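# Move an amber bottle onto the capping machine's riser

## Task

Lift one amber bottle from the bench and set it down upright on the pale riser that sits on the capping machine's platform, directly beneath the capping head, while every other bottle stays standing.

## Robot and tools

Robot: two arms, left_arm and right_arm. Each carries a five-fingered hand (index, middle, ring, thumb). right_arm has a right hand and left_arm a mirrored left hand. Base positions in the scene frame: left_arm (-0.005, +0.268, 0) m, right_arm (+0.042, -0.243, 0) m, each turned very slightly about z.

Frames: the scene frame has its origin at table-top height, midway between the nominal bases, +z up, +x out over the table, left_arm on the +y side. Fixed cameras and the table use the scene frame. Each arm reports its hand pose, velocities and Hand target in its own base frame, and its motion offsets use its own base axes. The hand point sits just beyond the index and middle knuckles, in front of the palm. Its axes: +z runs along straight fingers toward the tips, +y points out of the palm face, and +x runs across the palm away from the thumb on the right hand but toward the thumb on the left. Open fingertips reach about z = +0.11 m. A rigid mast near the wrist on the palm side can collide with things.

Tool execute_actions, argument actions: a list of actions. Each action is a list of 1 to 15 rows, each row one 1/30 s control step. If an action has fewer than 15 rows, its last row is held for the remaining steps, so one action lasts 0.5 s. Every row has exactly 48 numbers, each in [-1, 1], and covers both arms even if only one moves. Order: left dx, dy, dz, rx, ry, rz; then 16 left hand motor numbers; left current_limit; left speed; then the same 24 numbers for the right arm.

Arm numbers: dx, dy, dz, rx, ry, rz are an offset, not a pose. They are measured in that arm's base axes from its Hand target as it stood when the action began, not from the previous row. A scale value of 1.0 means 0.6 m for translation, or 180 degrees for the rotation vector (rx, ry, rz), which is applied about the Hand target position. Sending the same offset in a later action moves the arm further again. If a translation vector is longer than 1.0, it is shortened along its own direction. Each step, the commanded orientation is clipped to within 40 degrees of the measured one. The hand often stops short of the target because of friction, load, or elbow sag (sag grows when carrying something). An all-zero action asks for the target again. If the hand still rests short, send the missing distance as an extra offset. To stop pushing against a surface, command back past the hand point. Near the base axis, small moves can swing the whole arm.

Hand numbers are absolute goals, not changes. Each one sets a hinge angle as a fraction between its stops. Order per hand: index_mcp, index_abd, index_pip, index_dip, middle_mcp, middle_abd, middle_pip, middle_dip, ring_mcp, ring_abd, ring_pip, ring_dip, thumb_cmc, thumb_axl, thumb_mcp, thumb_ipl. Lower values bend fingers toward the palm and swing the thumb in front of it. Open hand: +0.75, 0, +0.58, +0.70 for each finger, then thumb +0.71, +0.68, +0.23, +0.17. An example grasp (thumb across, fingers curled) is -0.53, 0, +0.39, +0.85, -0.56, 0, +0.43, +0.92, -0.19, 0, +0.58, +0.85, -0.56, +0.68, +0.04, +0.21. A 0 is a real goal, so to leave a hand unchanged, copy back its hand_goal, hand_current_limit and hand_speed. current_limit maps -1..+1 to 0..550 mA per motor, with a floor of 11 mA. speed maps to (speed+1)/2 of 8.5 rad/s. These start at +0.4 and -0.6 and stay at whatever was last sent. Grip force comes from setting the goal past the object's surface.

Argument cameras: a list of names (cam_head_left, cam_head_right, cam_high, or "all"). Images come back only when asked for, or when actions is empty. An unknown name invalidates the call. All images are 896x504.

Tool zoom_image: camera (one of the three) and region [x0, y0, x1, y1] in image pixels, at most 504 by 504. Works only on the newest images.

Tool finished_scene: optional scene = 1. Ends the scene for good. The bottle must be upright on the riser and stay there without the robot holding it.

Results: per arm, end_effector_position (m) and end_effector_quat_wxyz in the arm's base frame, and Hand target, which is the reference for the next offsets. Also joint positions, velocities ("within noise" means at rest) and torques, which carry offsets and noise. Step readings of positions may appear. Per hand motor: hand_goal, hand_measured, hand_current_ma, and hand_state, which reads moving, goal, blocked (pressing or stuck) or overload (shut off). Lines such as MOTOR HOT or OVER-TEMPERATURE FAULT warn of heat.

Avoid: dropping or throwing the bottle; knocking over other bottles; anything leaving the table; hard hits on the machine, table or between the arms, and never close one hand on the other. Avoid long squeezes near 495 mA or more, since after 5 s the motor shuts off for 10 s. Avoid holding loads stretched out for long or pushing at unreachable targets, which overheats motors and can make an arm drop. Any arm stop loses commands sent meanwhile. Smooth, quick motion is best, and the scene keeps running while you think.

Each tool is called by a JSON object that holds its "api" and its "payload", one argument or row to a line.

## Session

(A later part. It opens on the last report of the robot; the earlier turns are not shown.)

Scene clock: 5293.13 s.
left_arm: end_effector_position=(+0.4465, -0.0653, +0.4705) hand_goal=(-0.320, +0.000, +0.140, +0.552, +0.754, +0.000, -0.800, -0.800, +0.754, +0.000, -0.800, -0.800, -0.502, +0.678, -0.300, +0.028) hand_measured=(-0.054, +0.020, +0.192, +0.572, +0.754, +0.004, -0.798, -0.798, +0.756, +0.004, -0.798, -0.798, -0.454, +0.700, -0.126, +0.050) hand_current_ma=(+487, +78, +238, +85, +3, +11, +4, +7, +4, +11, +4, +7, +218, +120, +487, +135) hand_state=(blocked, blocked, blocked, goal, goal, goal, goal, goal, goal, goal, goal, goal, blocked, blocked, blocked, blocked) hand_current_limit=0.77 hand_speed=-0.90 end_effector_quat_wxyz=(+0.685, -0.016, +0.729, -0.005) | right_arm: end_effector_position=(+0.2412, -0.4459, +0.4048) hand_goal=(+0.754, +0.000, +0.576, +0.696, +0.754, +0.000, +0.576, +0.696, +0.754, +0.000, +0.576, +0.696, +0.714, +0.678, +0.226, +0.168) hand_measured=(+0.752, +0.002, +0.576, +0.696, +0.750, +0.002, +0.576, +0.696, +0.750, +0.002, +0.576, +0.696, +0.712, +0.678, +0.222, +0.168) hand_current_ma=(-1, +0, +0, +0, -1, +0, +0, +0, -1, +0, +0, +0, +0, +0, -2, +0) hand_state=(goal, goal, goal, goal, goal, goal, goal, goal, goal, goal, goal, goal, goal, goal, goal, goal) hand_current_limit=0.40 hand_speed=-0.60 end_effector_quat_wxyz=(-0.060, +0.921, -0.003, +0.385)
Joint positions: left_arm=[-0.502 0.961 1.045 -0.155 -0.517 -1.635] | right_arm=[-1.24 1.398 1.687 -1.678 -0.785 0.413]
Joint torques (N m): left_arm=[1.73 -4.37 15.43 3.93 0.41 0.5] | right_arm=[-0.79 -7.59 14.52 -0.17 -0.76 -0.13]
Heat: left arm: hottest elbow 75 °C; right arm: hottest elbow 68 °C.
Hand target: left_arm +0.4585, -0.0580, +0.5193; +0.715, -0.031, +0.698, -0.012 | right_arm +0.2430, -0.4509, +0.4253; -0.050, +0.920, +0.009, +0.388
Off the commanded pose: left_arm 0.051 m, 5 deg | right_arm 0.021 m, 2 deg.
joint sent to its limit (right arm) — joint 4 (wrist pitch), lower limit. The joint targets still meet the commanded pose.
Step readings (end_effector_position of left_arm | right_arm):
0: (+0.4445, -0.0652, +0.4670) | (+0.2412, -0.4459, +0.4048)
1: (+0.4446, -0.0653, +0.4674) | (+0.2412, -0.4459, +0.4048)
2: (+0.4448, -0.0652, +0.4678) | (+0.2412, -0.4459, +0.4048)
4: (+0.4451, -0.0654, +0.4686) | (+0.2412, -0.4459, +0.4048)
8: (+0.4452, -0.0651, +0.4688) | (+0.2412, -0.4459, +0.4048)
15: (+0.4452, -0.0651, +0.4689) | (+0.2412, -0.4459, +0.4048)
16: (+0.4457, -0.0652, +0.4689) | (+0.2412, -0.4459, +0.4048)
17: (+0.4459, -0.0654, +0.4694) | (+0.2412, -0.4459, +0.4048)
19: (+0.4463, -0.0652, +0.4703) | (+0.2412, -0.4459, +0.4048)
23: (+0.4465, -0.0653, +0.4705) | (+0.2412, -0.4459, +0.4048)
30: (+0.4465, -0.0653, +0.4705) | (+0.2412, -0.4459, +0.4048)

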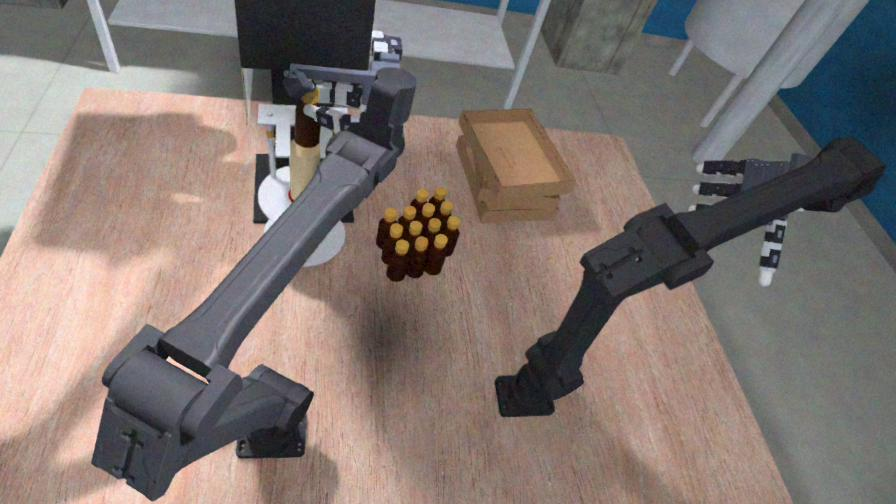

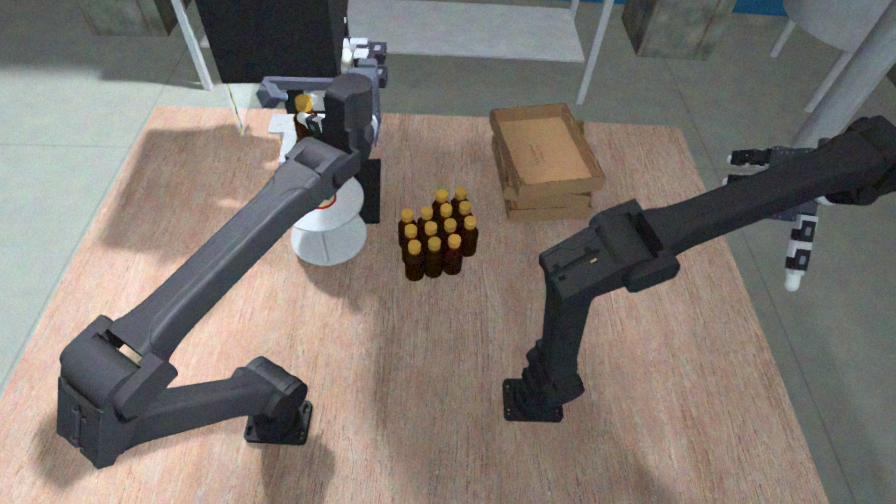

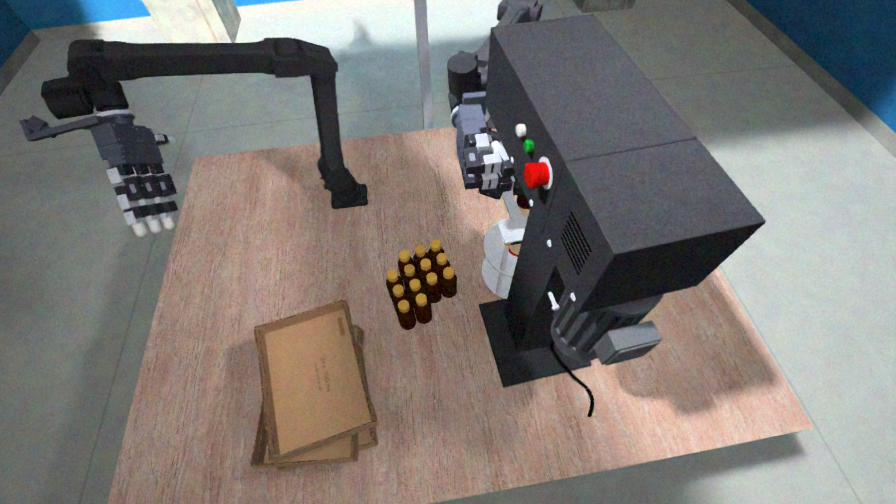

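{"api": "execute_actions", "payload": {
  "actions": [
    [[-0.018,0,0,0,0,0,-0.32,0,0.139,0.551,0.754,0,-0.8,-0.8,0.754,0,-0.8,-0.8,-0.503,0.678,-0.3,0.027,0.77,-0.9,0,0,0,0,0,0,0.754,0,0.576,0.696,0.754,0,0.576,0.696,0.754,0,0.576,0.696,0.714,0.678,0.226,0.168,0.4,-0.6]],
    [[-0.002,0,-0.008,0,0,0,-0.32,0,0.139,0.551,0.754,0,-0.8,-0.8,0.754,0,-0.8,-0.8,-0.503,0.678,-0.3,0.027,0.77,-0.9,0,0,0,0,0,0,0.754,0,0.576,0.696,0.754,0,0.576,0.696,0.754,0,0.576,0.696,0.714,0.678,0.226,0.168,0.4,-0.6]]
  ],
  "cameras": ["cam_head_left", "cam_high", "cam_head_right"]
}}

{"api": "zoom_image", "payload": {
  "camera": "cam_head_left",
  "region": [260, 80, 340, 160]
}}

{"api": "zoom_image", "payload": {
  "camera": "cam_high",
  "region": [480, 150, 560, 230]
}}

Scene clock: 5330.43 s.
left_arm: end_effector_position=(+0.4463, -0.0649, +0.4705) hand_goal=(-0.320, +0.000, +0.140, +0.552, +0.754, +0.000, -0.800, -0.800, +0.754, +0.000, -0.800, -0.800, -0.502, +0.678, -0.300, +0.028) hand_measured=(-0.054, +0.020, +0.192, +0.572, +0.754, +0.004, -0.798, -0.798, +0.756, +0.004, -0.798, -0.798, -0.454, +0.700, -0.126, +0.050) hand_current_ma=(+487, +78, +238, +85, +3, +11, +4, +7, +4, +11, +4, +7, +218, +120, +487, +135) hand_state=(blocked, blocked, blocked, goal, goal, goal, goal, goal, goal, goal, goal, goal, blocked, blocked, blocked, blocked) hand_current_limit=0.77 hand_speed=-0.90 end_effector_quat_wxyz=(+0.685, -0.017, +0.729, -0.004) | right_arm: end_effector_position=(+0.2412, -0.4459, +0.4048) hand_goal=(+0.754, +0.000, +0.576, +0.696, +0.754, +0.000, +0.576, +0.696, +0.754, +0.000, +0.576, +0.696, +0.714, +0.678, +0.226, +0.168) hand_measured=(+0.752, +0.002, +0.576, +0.696, +0.750, +0.002, +0.576, +0.696, +0.750, +0.002, +0.576, +0.696, +0.712, +0.678, +0.222, +0.168) hand_current_ma=(-1, +0, +0, +0, -1, +0, +0, +0, -1, +0, +0, +0, +0, +0, -2, +0) hand_state=(goal, goal, goal, goal, goal, goal, goal, goal, goal, goal, goal, goal, goal, goal, goal, goal) hand_current_limit=0.40 hand_speed=-0.60 end_effector_quat_wxyz=(-0.060, +0.921, -0.003, +0.385)
Joint positions: left_arm=[-0.502 0.961 1.045 -0.155 -0.519 -1.635] | right_arm=[-1.24 1.398 1.687 -1.678 -0.785 0.413]
Joint torques (N m): left_arm=[0.5 -6.18 13.55 3.92 -0.04 0.49] | right_arm=[-0.73 -7.59 14.52 -0.16 -0.76 -0.13]
Heat: left arm: hottest elbow 75 °C; right arm: hottest elbow 68 °C.
Hand target: left_arm +0.4466, -0.0581, +0.5145; +0.715, -0.031, +0.698, -0.012 | right_arm +0.2430, -0.4509, +0.4253; -0.050, +0.920, +0.009, +0.388
Off the commanded pose: left_arm 0.044 m, 5 deg | right_arm 0.021 m, 2 deg.
joint sent to its limit (right arm) — joint 4 (wrist pitch), lower limit. The joint targets still meet the commanded pose.
Step readings (end_effector_position of left_arm | right_arm):
0: (+0.4465, -0.0653, +0.4705) | (+0.2412, -0.4459, +0.4048)
1: (+0.4464, -0.0651, +0.4705) | (+0.2412, -0.4459, +0.4048)
2: (+0.4463, -0.0649, +0.4705) | (+0.2412, -0.4459, +0.4048)
4: (+0.4463, -0.0649, +0.4705) | (+0.2412, -0.4459, +0.4048)
8: (+0.4463, -0.0649, +0.4705) | (+0.2412, -0.4459, +0.4048)
15: (+0.4463, -0.0649, +0.4705) | (+0.2412, -0.4459, +0.4048)
16: (+0.4463, -0.0649, +0.4705) | (+0.2412, -0.4459, +0.4048)
17: (+0.4463, -0.0649, +0.4705) | (+0.2412, -0.4459, +0.4048)
19: (+0.4463, -0.0649, +0.4705) | (+0.2412, -0.4459, +0.4048)
23: (+0.4463, -0.0649, +0.4705) | (+0.2412, -0.4459, +0.4048)
30: (+0.4463, -0.0649, +0.4705) | (+0.2412, -0.4459, +0.4048)

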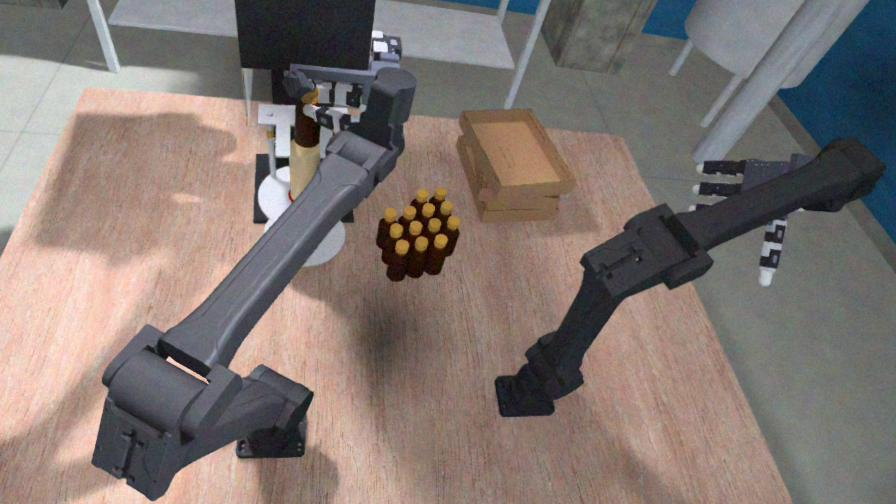

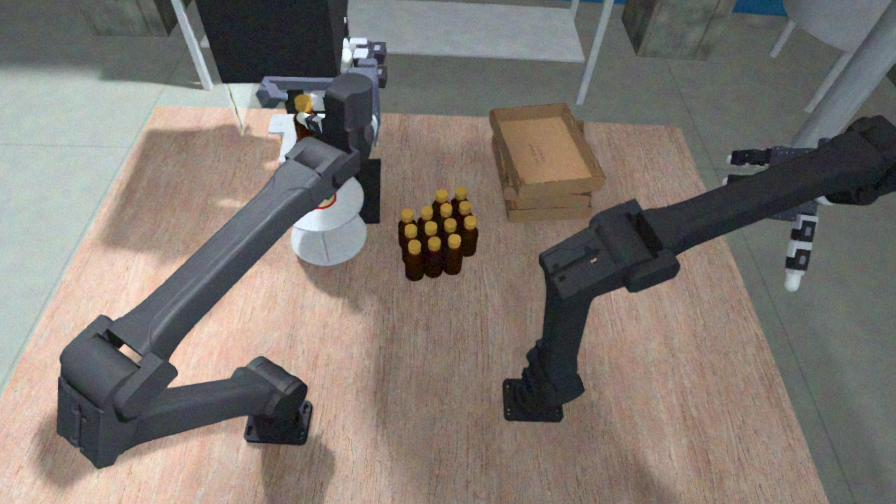

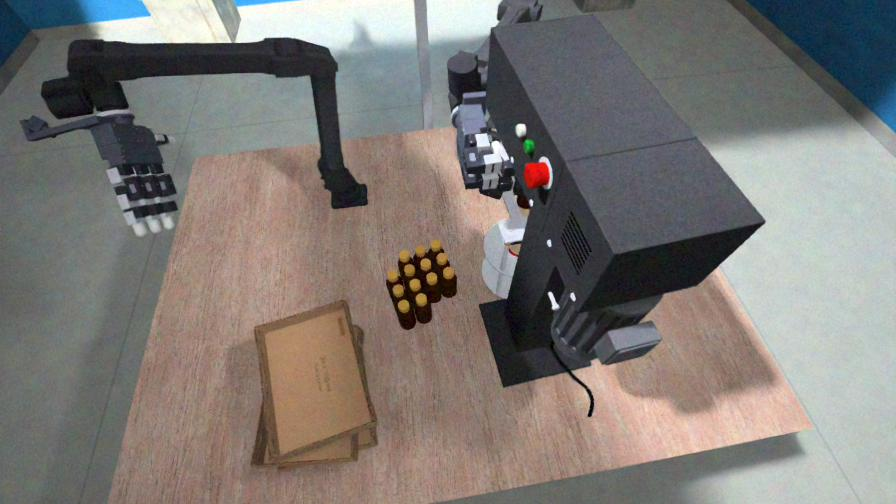

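Scaled by 6.300 from the camera's 896x504 image, which has a finer 1280x720 frame.

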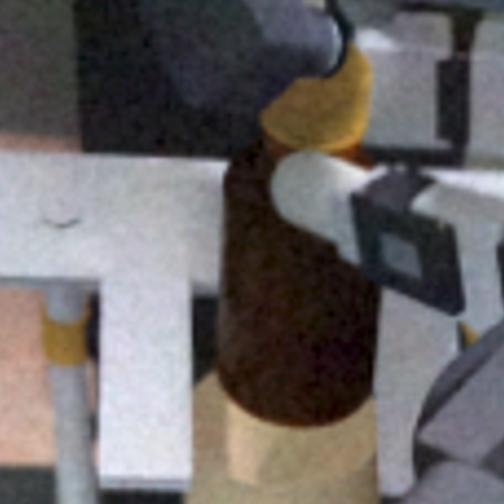

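Scaled by 6.300 from the camera's 896x504 image, which has a finer 1280x720 frame.

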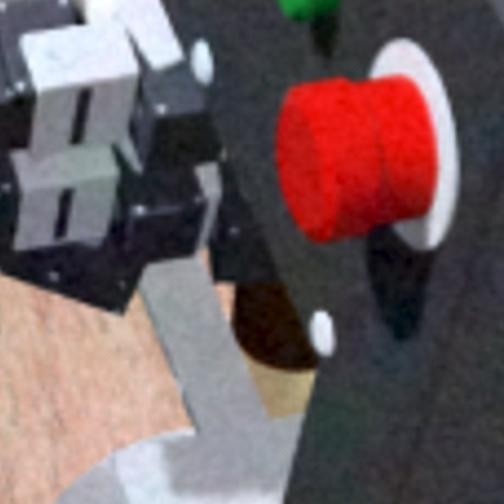

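{"api": "execute_actions", "payload": {
  "actions": [
    [[-0.005,0,-0.010,0,0,0,-0.32,0,0.139,0.551,0.754,0,-0.8,-0.8,0.754,0,-0.8,-0.8,-0.503,0.678,-0.3,0.027,0.77,-0.9,0,0,0,0,0,0,0.754,0,0.576,0.696,0.754,0,0.576,0.696,0.754,0,0.576,0.696,0.714,0.678,0.226,0.168,0.4,-0.6]],
    [[-0.003,0,-0.010,0,0,0,-0.32,0,0.139,0.551,0.754,0,-0.8,-0.8,0.754,0,-0.8,-0.8,-0.503,0.678,-0.3,0.027,0.77,-0.9,0,0,0,0,0,0,0.754,0,0.576,0.696,0.754,0,0.576,0.696,0.754,0,0.576,0.696,0.714,0.678,0.226,0.168,0.4,-0.6]]
  ],
  "cameras": ["cam_head_left", "cam_high", "cam_head_right"]
}}

{"api": "zoom_image", "payload": {
  "camera": "cam_head_left",
  "region": [260, 80, 340, 160]
}}

{"api": "zoom_image", "payload": {
  "camera": "cam_high",
  "region": [480, 150, 560, 230]
}}

Scene clock: 5344.53 s.
left_arm: end_effector_position=(+0.4467, -0.0649, +0.4745) hand_goal=(-0.320, +0.000, +0.140, +0.552, +0.754, +0.000, -0.800, -0.800, +0.754, +0.000, -0.800, -0.800, -0.502, +0.678, -0.300, +0.028) hand_measured=(-0.054, +0.020, +0.192, +0.572, +0.754, +0.004, -0.798, -0.798, +0.756, +0.004, -0.798, -0.798, -0.454, +0.700, -0.126, +0.050) hand_current_ma=(+487, +76, +238, +85, +3, +11, +4, +7, +4, +11, +4, +7, +218, +120, +487, +135) hand_state=(blocked, blocked, blocked, goal, goal, goal, goal, goal, goal, goal, goal, goal, blocked, blocked, blocked, blocked) hand_current_limit=0.77 hand_speed=-0.90 end_effector_quat_wxyz=(+0.691, -0.021, +0.722, -0.007) | right_arm: end_effector_position=(+0.2412, -0.4459, +0.4048) hand_goal=(+0.754, +0.000, +0.576, +0.696, +0.754, +0.000, +0.576, +0.696, +0.754, +0.000, +0.576, +0.696, +0.714, +0.678, +0.226, +0.168) hand_measured=(+0.752, +0.002, +0.576, +0.696, +0.750, +0.002, +0.576, +0.696, +0.750, +0.002, +0.576, +0.696, +0.712, +0.678, +0.222, +0.168) hand_current_ma=(-1, +0, +0, +0, -1, +0, +0, +0, -1, +0, +0, +0, +0, +0, -2, +0) hand_state=(goal, goal, goal, goal, goal, goal, goal, goal, goal, goal, goal, goal, goal, goal, goal, goal) hand_current_limit=0.40 hand_speed=-0.60 end_effector_quat_wxyz=(-0.060, +0.921, -0.003, +0.385)
Joint positions: left_arm=[-0.502 0.961 1.045 -0.135 -0.521 -1.636] | right_arm=[-1.24 1.398 1.687 -1.678 -0.785 0.413]
Joint torques (N m): left_arm=[0.21 -6.95 10.86 4.11 -0.16 0.48] | right_arm=[-0.79 -7.53 14.52 -0.18 -0.76 -0.13]
Heat: left arm: hottest elbow 73 °C; right arm: hottest elbow 68 °C.
Hand target: left_arm +0.4417, -0.0581, +0.5025; +0.715, -0.031, +0.698, -0.012 | right_arm +0.2430, -0.4509, +0.4253; -0.050, +0.920, +0.009, +0.388
Off the commanded pose: left_arm 0.029 m, 4 deg | right_arm 0.021 m, 2 deg.
joint sent to its limit (right arm) — joint 4 (wrist pitch), lower limit. The joint targets still meet the commanded pose.
Step readings (end_effector_position of left_arm | right_arm):
0: (+0.4463, -0.0649, +0.4705) | (+0.2412, -0.4459, +0.4048)
1: (+0.4462, -0.0648, +0.4709) | (+0.2412, -0.4459, +0.4048)
2: (+0.4462, -0.0647, +0.4712) | (+0.2412, -0.4459, +0.4048)
4: (+0.4463, -0.0647, +0.4717) | (+0.2412, -0.4459, +0.4048)
8: (+0.4463, -0.0648, +0.4720) | (+0.2412, -0.4459, +0.4048)
15: (+0.4463, -0.0648, +0.4720) | (+0.2412, -0.4459, +0.4048)
16: (+0.4464, -0.0648, +0.4723) | (+0.2412, -0.4459, +0.4048)
17: (+0.4465, -0.0648, +0.4727) | (+0.2412, -0.4459, +0.4048)
19: (+0.4465, -0.0649, +0.4739) | (+0.2412, -0.4459, +0.4048)
23: (+0.4467, -0.0649, +0.4745) | (+0.2412, -0.4459, +0.4048)
30: (+0.4467, -0.0649, +0.4745) | (+0.2412, -0.4459, +0.4048)

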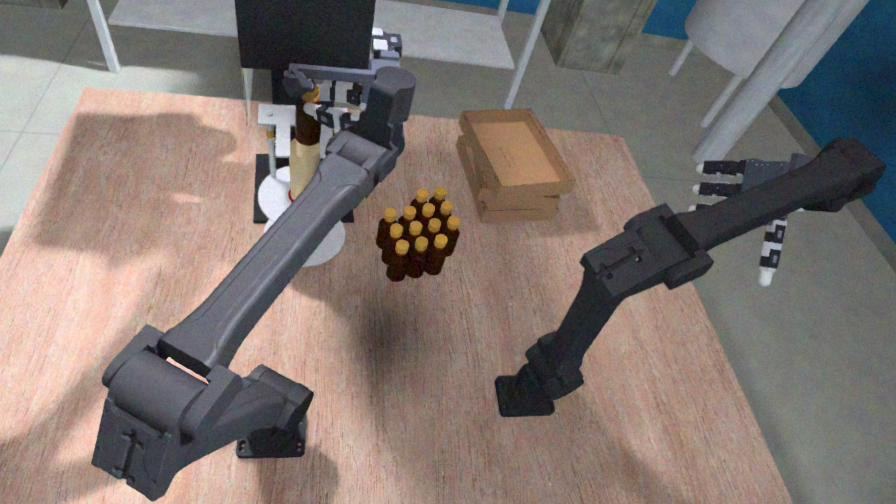

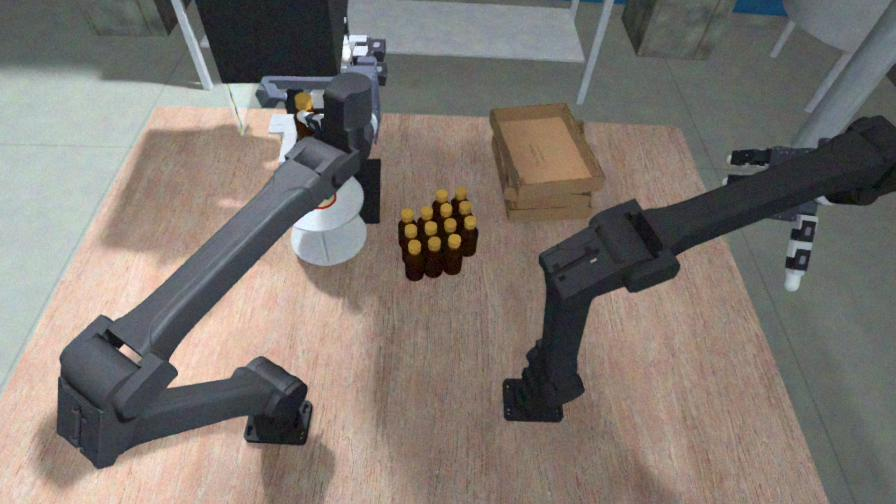

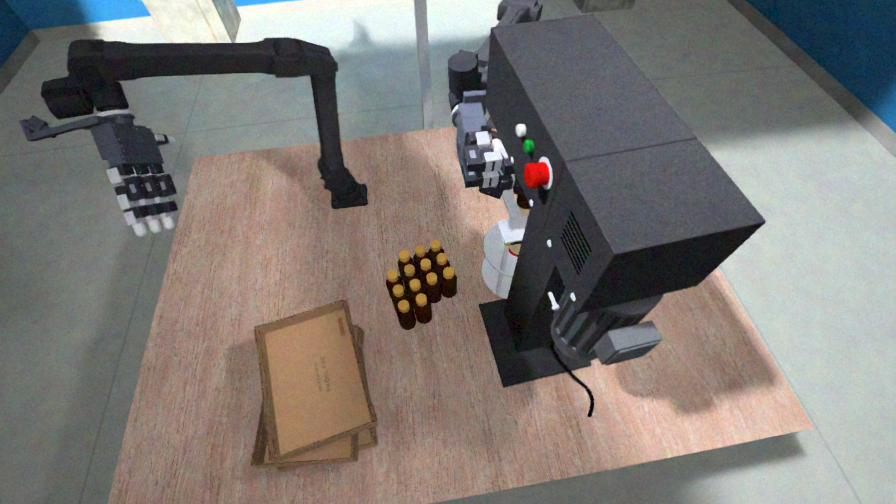

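Scaled by 6.300 from the camera's 896x504 image, which has a finer 1280x720 frame.

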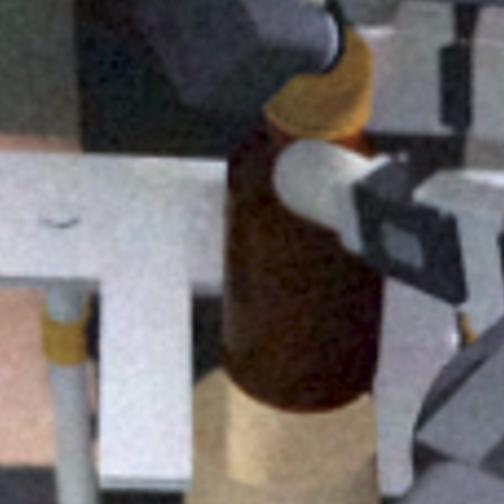

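Scaled by 6.300 from the camera's 896x504 image, which has a finer 1280x720 frame.

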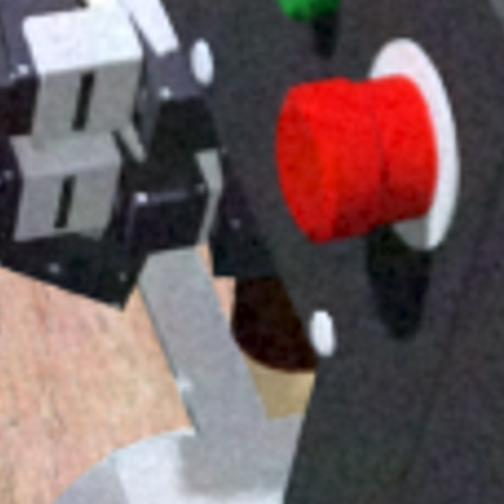

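{"api": "execute_actions", "payload": {
  "actions": [
    [[-0.002,0,-0.008,0,0,0,-0.32,0,0.139,0.551,0.754,0,-0.8,-0.8,0.754,0,-0.8,-0.8,-0.503,0.678,-0.3,0.027,0.77,-0.9,0,0,0,0,0,0,0.754,0,0.576,0.696,0.754,0,0.576,0.696,0.754,0,0.576,0.696,0.714,0.678,0.226,0.168,0.4,-0.6]],
    [[0,0,-0.008,0,0,0,-0.32,0,0.139,0.551,0.754,0,-0.8,-0.8,0.754,0,-0.8,-0.8,-0.503,0.678,-0.3,0.027,0.77,-0.9,0,0,0,0,0,0,0.754,0,0.576,0.696,0.754,0,0.576,0.696,0.754,0,0.576,0.696,0.714,0.678,0.226,0.168,0.4,-0.6]]
  ],
  "cameras": ["cam_head_left", "cam_high", "cam_head_right"]
}}

{"api": "zoom_image", "payload": {
  "camera": "cam_head_left",
  "region": [260, 80, 340, 160]
}}

{"api": "zoom_image", "payload": {
  "camera": "cam_high",
  "region": [480, 150, 560, 230]
}}

Scene clock: 5364.33 s.
left_arm: end_effector_position=(+0.4464, -0.0647, +0.4750) hand_goal=(-0.320, +0.000, +0.140, +0.552, +0.754, +0.000, -0.800, -0.800, +0.754, +0.000, -0.800, -0.800, -0.502, +0.678, -0.300, +0.028) hand_measured=(-0.054, +0.020, +0.192, +0.572, +0.754, +0.004, -0.798, -0.798, +0.756, +0.004, -0.798, -0.798, -0.454, +0.700, -0.126, +0.050) hand_current_ma=(+487, +71, +238, +85, +3, +11, +4, +7, +5, +11, +4, +7, +218, +120, +487, +135) hand_state=(blocked, goal, blocked, goal, goal, goal, goal, goal, goal, goal, goal, goal, blocked, blocked, blocked, blocked) hand_current_limit=0.77 hand_speed=-0.90 end_effector_quat_wxyz=(+0.697, -0.024, +0.717, -0.010) | right_arm: end_effector_position=(+0.2412, -0.4459, +0.4048) hand_goal=(+0.754, +0.000, +0.576, +0.696, +0.754, +0.000, +0.576, +0.696, +0.754, +0.000, +0.576, +0.696, +0.714, +0.678, +0.226, +0.168) hand_measured=(+0.752, +0.002, +0.576, +0.696, +0.750, +0.002, +0.576, +0.696, +0.750, +0.002, +0.576, +0.696, +0.712, +0.678, +0.222, +0.168) hand_current_ma=(-1, +0, +0, +0, -1, +0, +0, +0, -1, +0, +0, +0, +0, +0, -2, +0) hand_state=(goal, goal, goal, goal, goal, goal, goal, goal, goal, goal, goal, goal, goal, goal, goal, goal) hand_current_limit=0.40 hand_speed=-0.60 end_effector_quat_wxyz=(-0.060, +0.921, -0.003, +0.385)
Joint positions: left_arm=[-0.502 0.958 1.037 -0.113 -0.521 -1.636] | right_arm=[-1.24 1.398 1.687 -1.678 -0.785 0.413]
Joint torques (N m): left_arm=[0.03 -7 9.46 4.14 -0.16 0.48] | right_arm=[-0.79 -7.53 14.5 -0.17 -0.76 -0.13]
Heat: left arm: hottest elbow 69 °C; right arm: hottest elbow 68 °C.
Hand target: left_arm +0.4405, -0.0581, +0.4928; +0.715, -0.031, +0.698, -0.012 | right_arm +0.2430, -0.4509, +0.4253; -0.050, +0.920, +0.009, +0.388
Off the commanded pose: left_arm 0.020 m, 3 deg | right_arm 0.021 m, 2 deg.
joint sent to its limit (right arm) — joint 4 (wrist pitch), lower limit. The joint targets still meet the commanded pose.
Step readings (end_effector_position of left_arm | right_arm):
0: (+0.4467, -0.0649, +0.4745) | (+0.2412, -0.4459, +0.4048)
1: (+0.4466, -0.0648, +0.4750) | (+0.2412, -0.4459, +0.4048)
2: (+0.4466, -0.0649, +0.4753) | (+0.2412, -0.4459, +0.4048)
4: (+0.4467, -0.0649, +0.4759) | (+0.2412, -0.4459, +0.4048)
8: (+0.4467, -0.0649, +0.4758) | (+0.2412, -0.4459, +0.4048)
15: (+0.4467, -0.0649, +0.4758) | (+0.2412, -0.4459, +0.4048)
16: (+0.4467, -0.0649, +0.4755) | (+0.2412, -0.4459, +0.4048)
17: (+0.4467, -0.0649, +0.4752) | (+0.2412, -0.4459, +0.4048)
19: (+0.4466, -0.0648, +0.4749) | (+0.2412, -0.4459, +0.4048)
23: (+0.4464, -0.0647, +0.4752) | (+0.2412, -0.4459, +0.4048)
30: (+0.4464, -0.0647, +0.4750) | (+0.2412, -0.4459, +0.4048)

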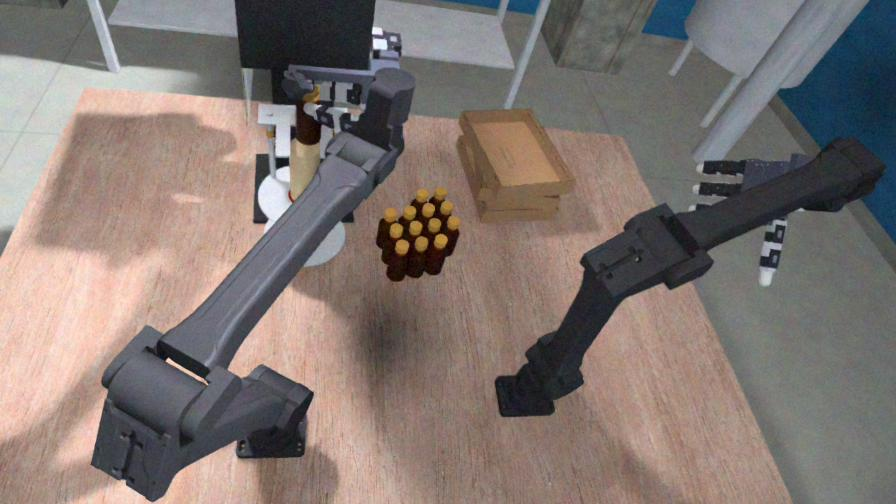

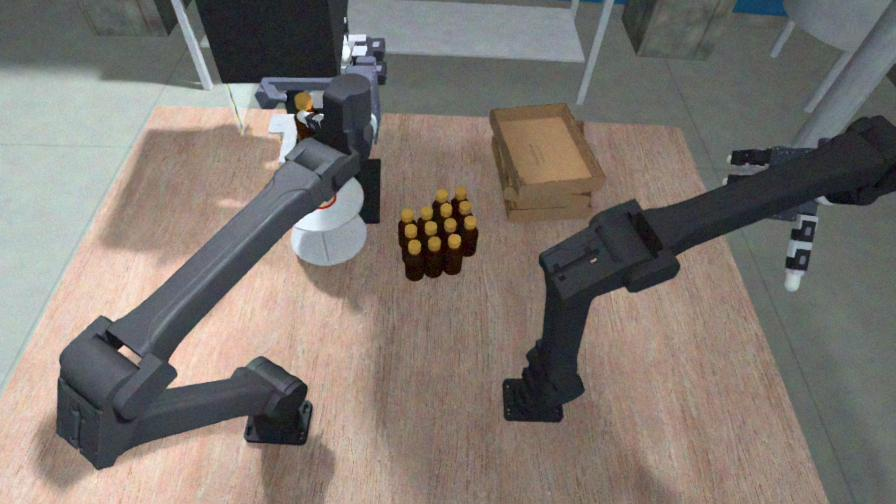

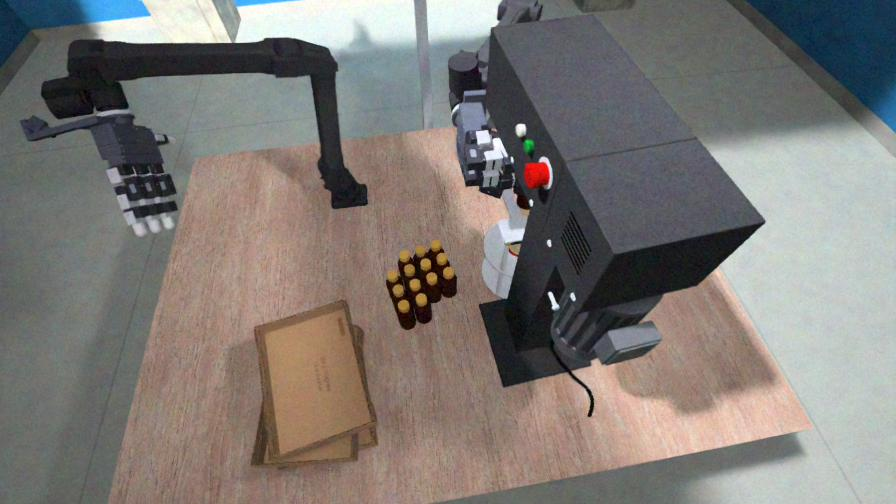

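Scaled by 6.300 from the camera's 896x504 image, which has a finer 1280x720 frame.

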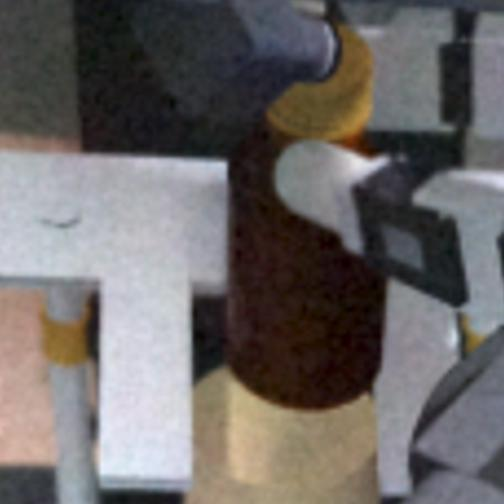

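Scaled by 6.300 from the camera's 896x504 image, which has a finer 1280x720 frame.

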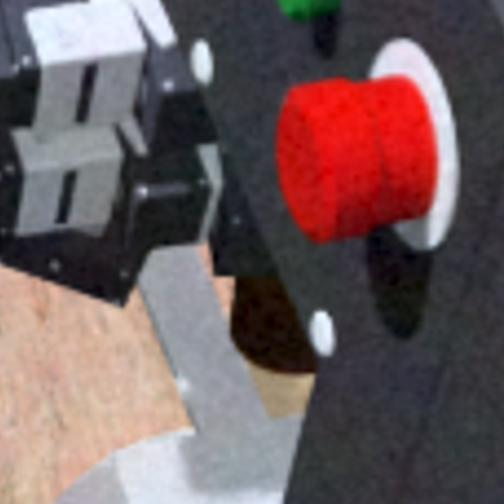

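{"api": "execute_actions", "payload": {
  "actions": [
    [[0,0.010,-0.003,0,0,0,-0.32,0,0.139,0.551,0.754,0,-0.8,-0.8,0.754,0,-0.8,-0.8,-0.503,0.678,-0.3,0.027,0.77,-0.9,0,0,0,0,0,0,0.754,0,0.576,0.696,0.754,0,0.576,0.696,0.754,0,0.576,0.696,0.714,0.678,0.226,0.168,0.4,-0.6]],
    [[0,0.006,-0.003,0,0,0,-0.32,0,0.139,0.551,0.754,0,-0.8,-0.8,0.754,0,-0.8,-0.8,-0.503,0.678,-0.3,0.027,0.77,-0.9,0,0,0,0,0,0,0.754,0,0.576,0.696,0.754,0,0.576,0.696,0.754,0,0.576,0.696,0.714,0.678,0.226,0.168,0.4,-0.6]]
  ],
  "cameras": ["cam_head_left", "cam_high", "cam_head_right"]
}}

{"api": "zoom_image", "payload": {
  "camera": "cam_head_left",
  "region": [260, 80, 340, 160]
}}

{"api": "zoom_image", "payload": {
  "camera": "cam_high",
  "region": [480, 150, 560, 230]
}}

Scene clock: 5389.73 s.
left_arm: end_effector_position=(+0.4453, -0.0580, +0.4710) hand_goal=(-0.320, +0.000, +0.140, +0.552, +0.754, +0.000, -0.800, -0.800, +0.754, +0.000, -0.800, -0.800, -0.502, +0.678, -0.300, +0.028) hand_measured=(-0.054, +0.018, +0.192, +0.572, +0.754, +0.004, -0.798, -0.798, +0.756, +0.004, -0.798, -0.798, -0.454, +0.700, -0.126, +0.050) hand_current_ma=(+487, +65, +238, +85, +3, +11, +4, +7, +5, +11, +4, +7, +218, +120, +487, +135) hand_state=(blocked, goal, blocked, goal, goal, goal, goal, goal, goal, goal, goal, goal, blocked, blocked, blocked, blocked) hand_current_limit=0.77 hand_speed=-0.90 end_effector_quat_wxyz=(+0.696, -0.023, +0.717, -0.012) | right_arm: end_effector_position=(+0.2412, -0.4459, +0.4048) hand_goal=(+0.754, +0.000, +0.576, +0.696, +0.754, +0.000, +0.576, +0.696, +0.754, +0.000, +0.576, +0.696, +0.714, +0.678, +0.226, +0.168) hand_measured=(+0.752, +0.002, +0.576, +0.696, +0.750, +0.002, +0.576, +0.696, +0.750, +0.002, +0.576, +0.696, +0.712, +0.678, +0.222, +0.168) hand_current_ma=(-1, +0, +0, +0, -1, +0, +0, +0, -1, +0, +0, +0, +0, +0, -2, +0) hand_state=(goal, goal, goal, goal, goal, goal, goal, goal, goal, goal, goal, goal, goal, goal, goal, goal) hand_current_limit=0.40 hand_speed=-0.60 end_effector_quat_wxyz=(-0.060, +0.921, -0.003, +0.385)
Joint positions: left_arm=[-0.484 0.944 1.019 -0.109 -0.499 -1.636] | right_arm=[-1.24 1.398 1.687 -1.678 -0.785 0.413]
Joint torques (N m): left_arm=[0.73 -6.89 9.52 4.07 0.01 0.49] | right_arm=[-0.79 -7.59 14.52 -0.18 -0.75 -0.13]
Heat: left arm: hottest elbow 64 °C; right arm: hottest elbow 68 °C.
Hand target: left_arm +0.4404, -0.0483, +0.4892; +0.715, -0.031, +0.698, -0.012 | right_arm +0.2430, -0.4509, +0.4253; -0.050, +0.920, +0.009, +0.388
Off the commanded pose: left_arm 0.021 m, 3 deg | right_arm 0.021 m, 2 deg.
joint sent to its limit (right arm) — joint 4 (wrist pitch), lower limit. The joint targets still meet the commanded pose.
Step readings (end_effector_position of left_arm | right_arm):
0: (+0.4464, -0.0647, +0.4750) | (+0.2412, -0.4459, +0.4048)
1: (+0.4466, -0.0648, +0.4747) | (+0.2412, -0.4459, +0.4048)
2: (+0.4466, -0.0648, +0.4747) | (+0.2412, -0.4459, +0.4048)
4: (+0.4456, -0.0633, +0.4747) | (+0.2412, -0.4459, +0.4048)
8: (+0.4446, -0.0615, +0.4747) | (+0.2412, -0.4459, +0.4048)
15: (+0.4447, -0.0614, +0.4747) | (+0.2412, -0.4459, +0.4048)
16: (+0.4450, -0.0615, +0.4745) | (+0.2412, -0.4459, +0.4048)
17: (+0.4451, -0.0612, +0.4740) | (+0.2412, -0.4459, +0.4048)
19: (+0.4452, -0.0601, +0.4726) | (+0.2412, -0.4459, +0.4048)
23: (+0.4453, -0.0582, +0.4712) | (+0.2412, -0.4459, +0.4048)
30: (+0.4453, -0.0580, +0.4710) | (+0.2412, -0.4459, +0.4048)

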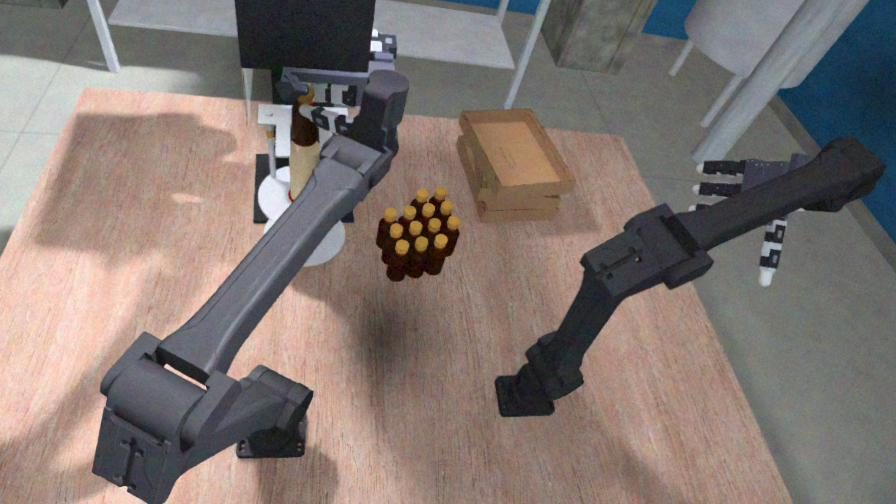

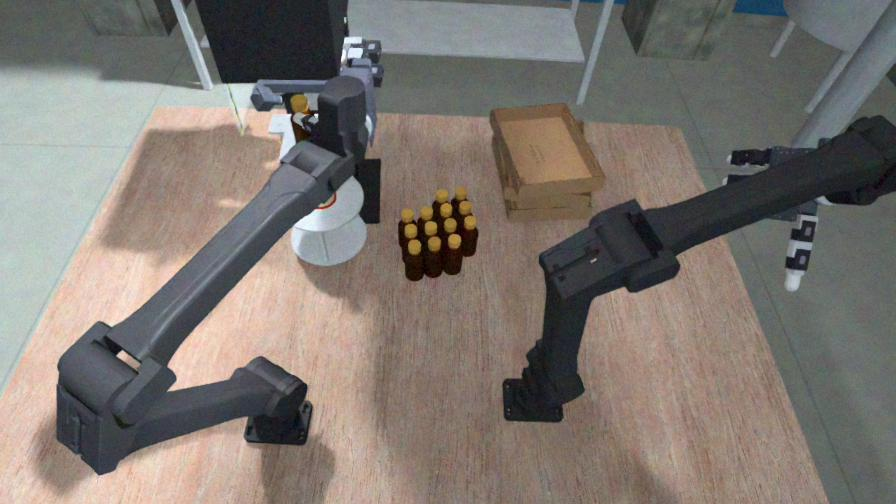

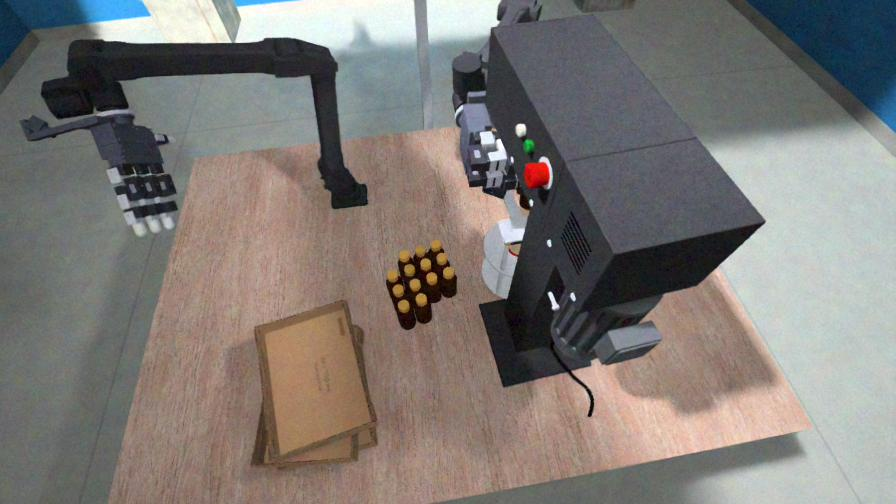

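Scaled by 6.300 from the camera's 896x504 image, which has a finer 1280x720 frame.

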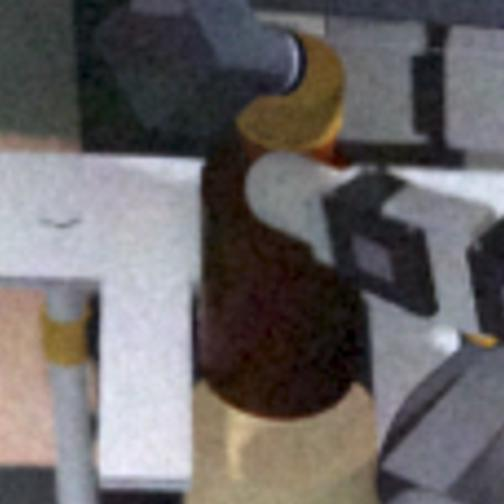

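Scaled by 6.300 from the camera's 896x504 image, which has a finer 1280x720 frame.

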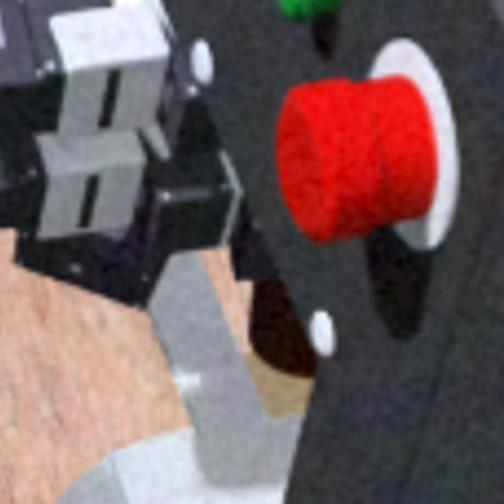

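{"api": "execute_actions", "payload": {
  "actions": [
    [[0,0.0,-0.008,0,0,0,-0.32,0,0.139,0.551,0.754,0,-0.8,-0.8,0.754,0,-0.8,-0.8,-0.503,0.678,-0.3,0.027,0.77,-0.9,0,0,0,0,0,0,0.754,0,0.576,0.696,0.754,0,0.576,0.696,0.754,0,0.576,0.696,0.714,0.678,0.226,0.168,0.4,-0.6]],
    [[0,0.0,-0.008,0,0,0,-0.32,0,0.139,0.551,0.754,0,-0.8,-0.8,0.754,0,-0.8,-0.8,-0.503,0.678,-0.3,0.027,0.77,-0.9,0,0,0,0,0,0,0.754,0,0.576,0.696,0.754,0,0.576,0.696,0.754,0,0.576,0.696,0.714,0.678,0.226,0.168,0.4,-0.6]]
  ],
  "cameras": ["cam_head_left", "cam_high", "cam_head_right"]
}}

{"api": "zoom_image", "payload": {
  "camera": "cam_head_left",
  "region": [260, 80, 340, 160]
}}

{"api": "zoom_image", "payload": {
  "camera": "cam_high",
  "region": [480, 150, 560, 230]
}}

Scene clock: 5404.80 s.
left_arm: end_effector_position=(+0.4448, -0.0578, +0.4611) hand_goal=(-0.320, +0.000, +0.140, +0.552, +0.754, +0.000, -0.800, -0.800, +0.754, +0.000, -0.800, -0.800, -0.502, +0.678, -0.300, +0.028) hand_measured=(-0.054, +0.018, +0.192, +0.572, +0.754, +0.004, -0.798, -0.798, +0.756, +0.004, -0.798, -0.798, -0.454, +0.700, -0.126, +0.050) hand_current_ma=(+487, +65, +238, +85, +3, +11, +4, +7, +5, +11, +4, +7, +218, +120, +487, +135) hand_state=(blocked, goal, blocked, goal, goal, goal, goal, goal, goal, goal, goal, goal, blocked, blocked, blocked, blocked) hand_current_limit=0.77 hand_speed=-0.90 end_effector_quat_wxyz=(+0.696, -0.023, +0.718, -0.012) | right_arm: end_effector_position=(+0.2412, -0.4459, +0.4048) hand_goal=(+0.754, +0.000, +0.576, +0.696, +0.754, +0.000, +0.576, +0.696, +0.754, +0.000, +0.576, +0.696, +0.714, +0.678, +0.226, +0.168) hand_measured=(+0.752, +0.002, +0.576, +0.696, +0.750, +0.002, +0.576, +0.696, +0.750, +0.002, +0.576, +0.696, +0.712, +0.678, +0.222, +0.168) hand_current_ma=(-1, +0, +0, +0, -1, +0, +0, +0, -1, +0, +0, +0, +0, +0, -2, +0) hand_state=(goal, goal, goal, goal, goal, goal, goal, goal, goal, goal, goal, goal, goal, goal, goal, goal) hand_current_limit=0.40 hand_speed=-0.60 end_effector_quat_wxyz=(-0.060, +0.921, -0.003, +0.385)
Joint positions: left_arm=[-0.484 0.941 0.992 -0.087 -0.498 -1.636] | right_arm=[-1.24 1.398 1.687 -1.678 -0.785 0.413]
Joint torques (N m): left_arm=[0.73 -6.77 9.57 4.18 0 0.48] | right_arm=[-0.79 -7.53 14.52 -0.18 -0.76 -0.14]
Heat: left arm: hottest elbow 63 °C; right arm: hottest elbow 68 °C.
Hand target: left_arm +0.4406, -0.0484, +0.4796; +0.715, -0.031, +0.698, -0.012 | right_arm +0.2430, -0.4509, +0.4253; -0.050, +0.920, +0.009, +0.388
Off the commanded pose: left_arm 0.021 m, 3 deg | right_arm 0.021 m, 2 deg.
joint sent to its limit (right arm) — joint 4 (wrist pitch), lower limit. The joint targets still meet the commanded pose.
Step readings (end_effector_position of left_arm | right_arm):
0: (+0.4453, -0.0580, +0.4710) | (+0.2412, -0.4459, +0.4048)
1: (+0.4454, -0.0580, +0.4708) | (+0.2412, -0.4459, +0.4048)
2: (+0.4452, -0.0580, +0.4703) | (+0.2412, -0.4459, +0.4048)
4: (+0.4450, -0.0578, +0.4685) | (+0.2412, -0.4459, +0.4048)
8: (+0.4449, -0.0578, +0.4660) | (+0.2412, -0.4459, +0.4048)
15: (+0.4449, -0.0578, +0.4658) | (+0.2412, -0.4459, +0.4048)
16: (+0.4450, -0.0579, +0.4656) | (+0.2412, -0.4459, +0.4048)
17: (+0.4449, -0.0578, +0.4653) | (+0.2412, -0.4459, +0.4048)
19: (+0.4449, -0.0578, +0.4636) | (+0.2412, -0.4459, +0.4048)
23: (+0.4448, -0.0578, +0.4611) | (+0.2412, -0.4459, +0.4048)
30: (+0.4448, -0.0578, +0.4611) | (+0.2412, -0.4459, +0.4048)

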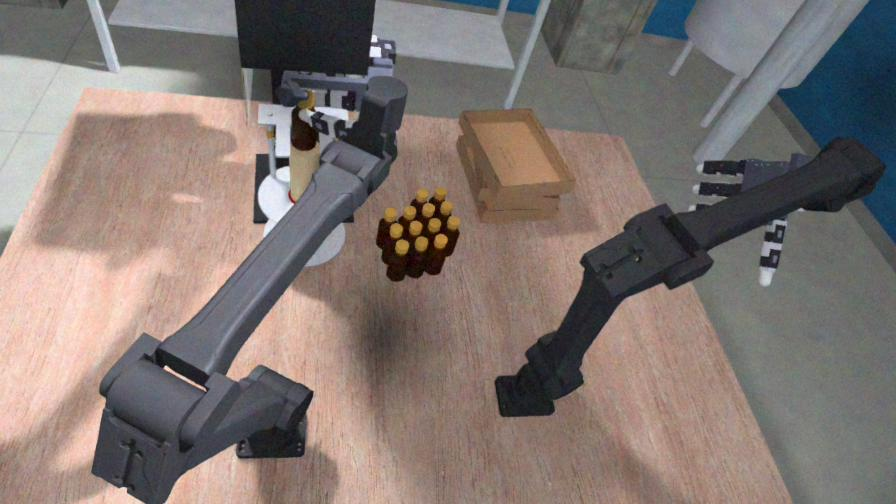

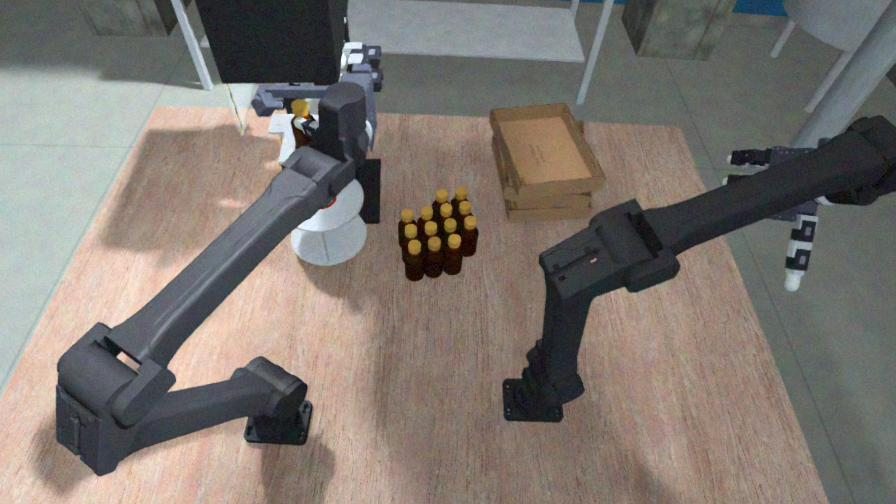

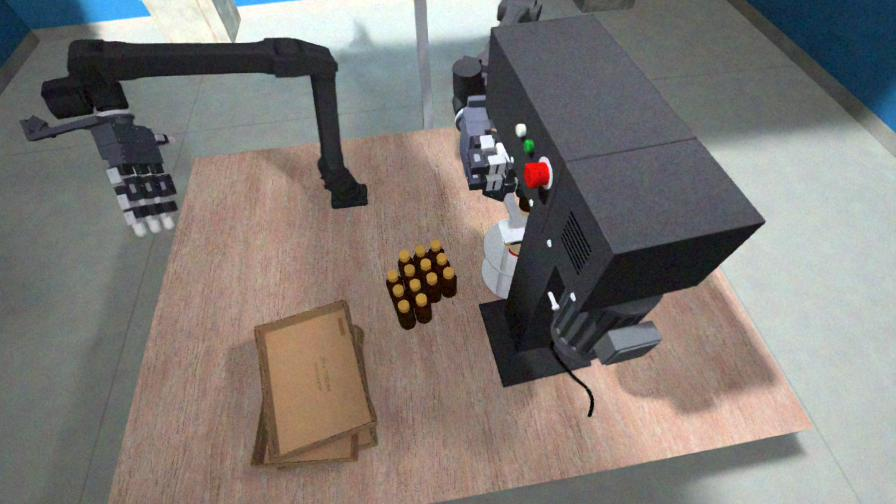

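Scaled by 6.300 from the camera's 896x504 image, which has a finer 1280x720 frame.

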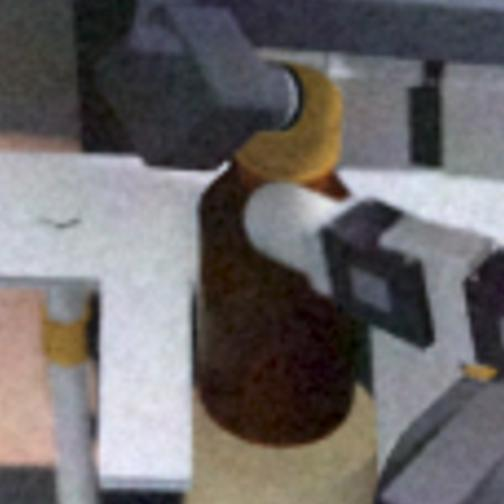

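Scaled by 6.300 from the camera's 896x504 image, which has a finer 1280x720 frame.

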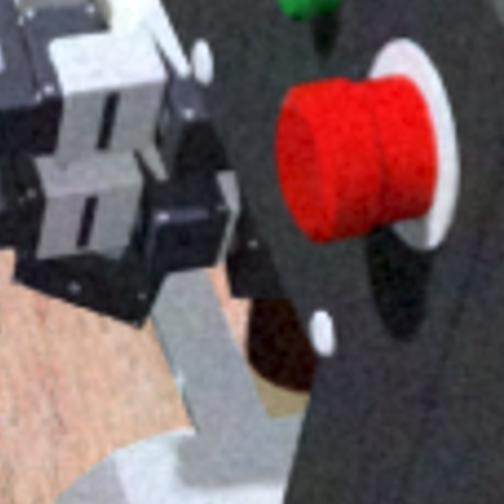

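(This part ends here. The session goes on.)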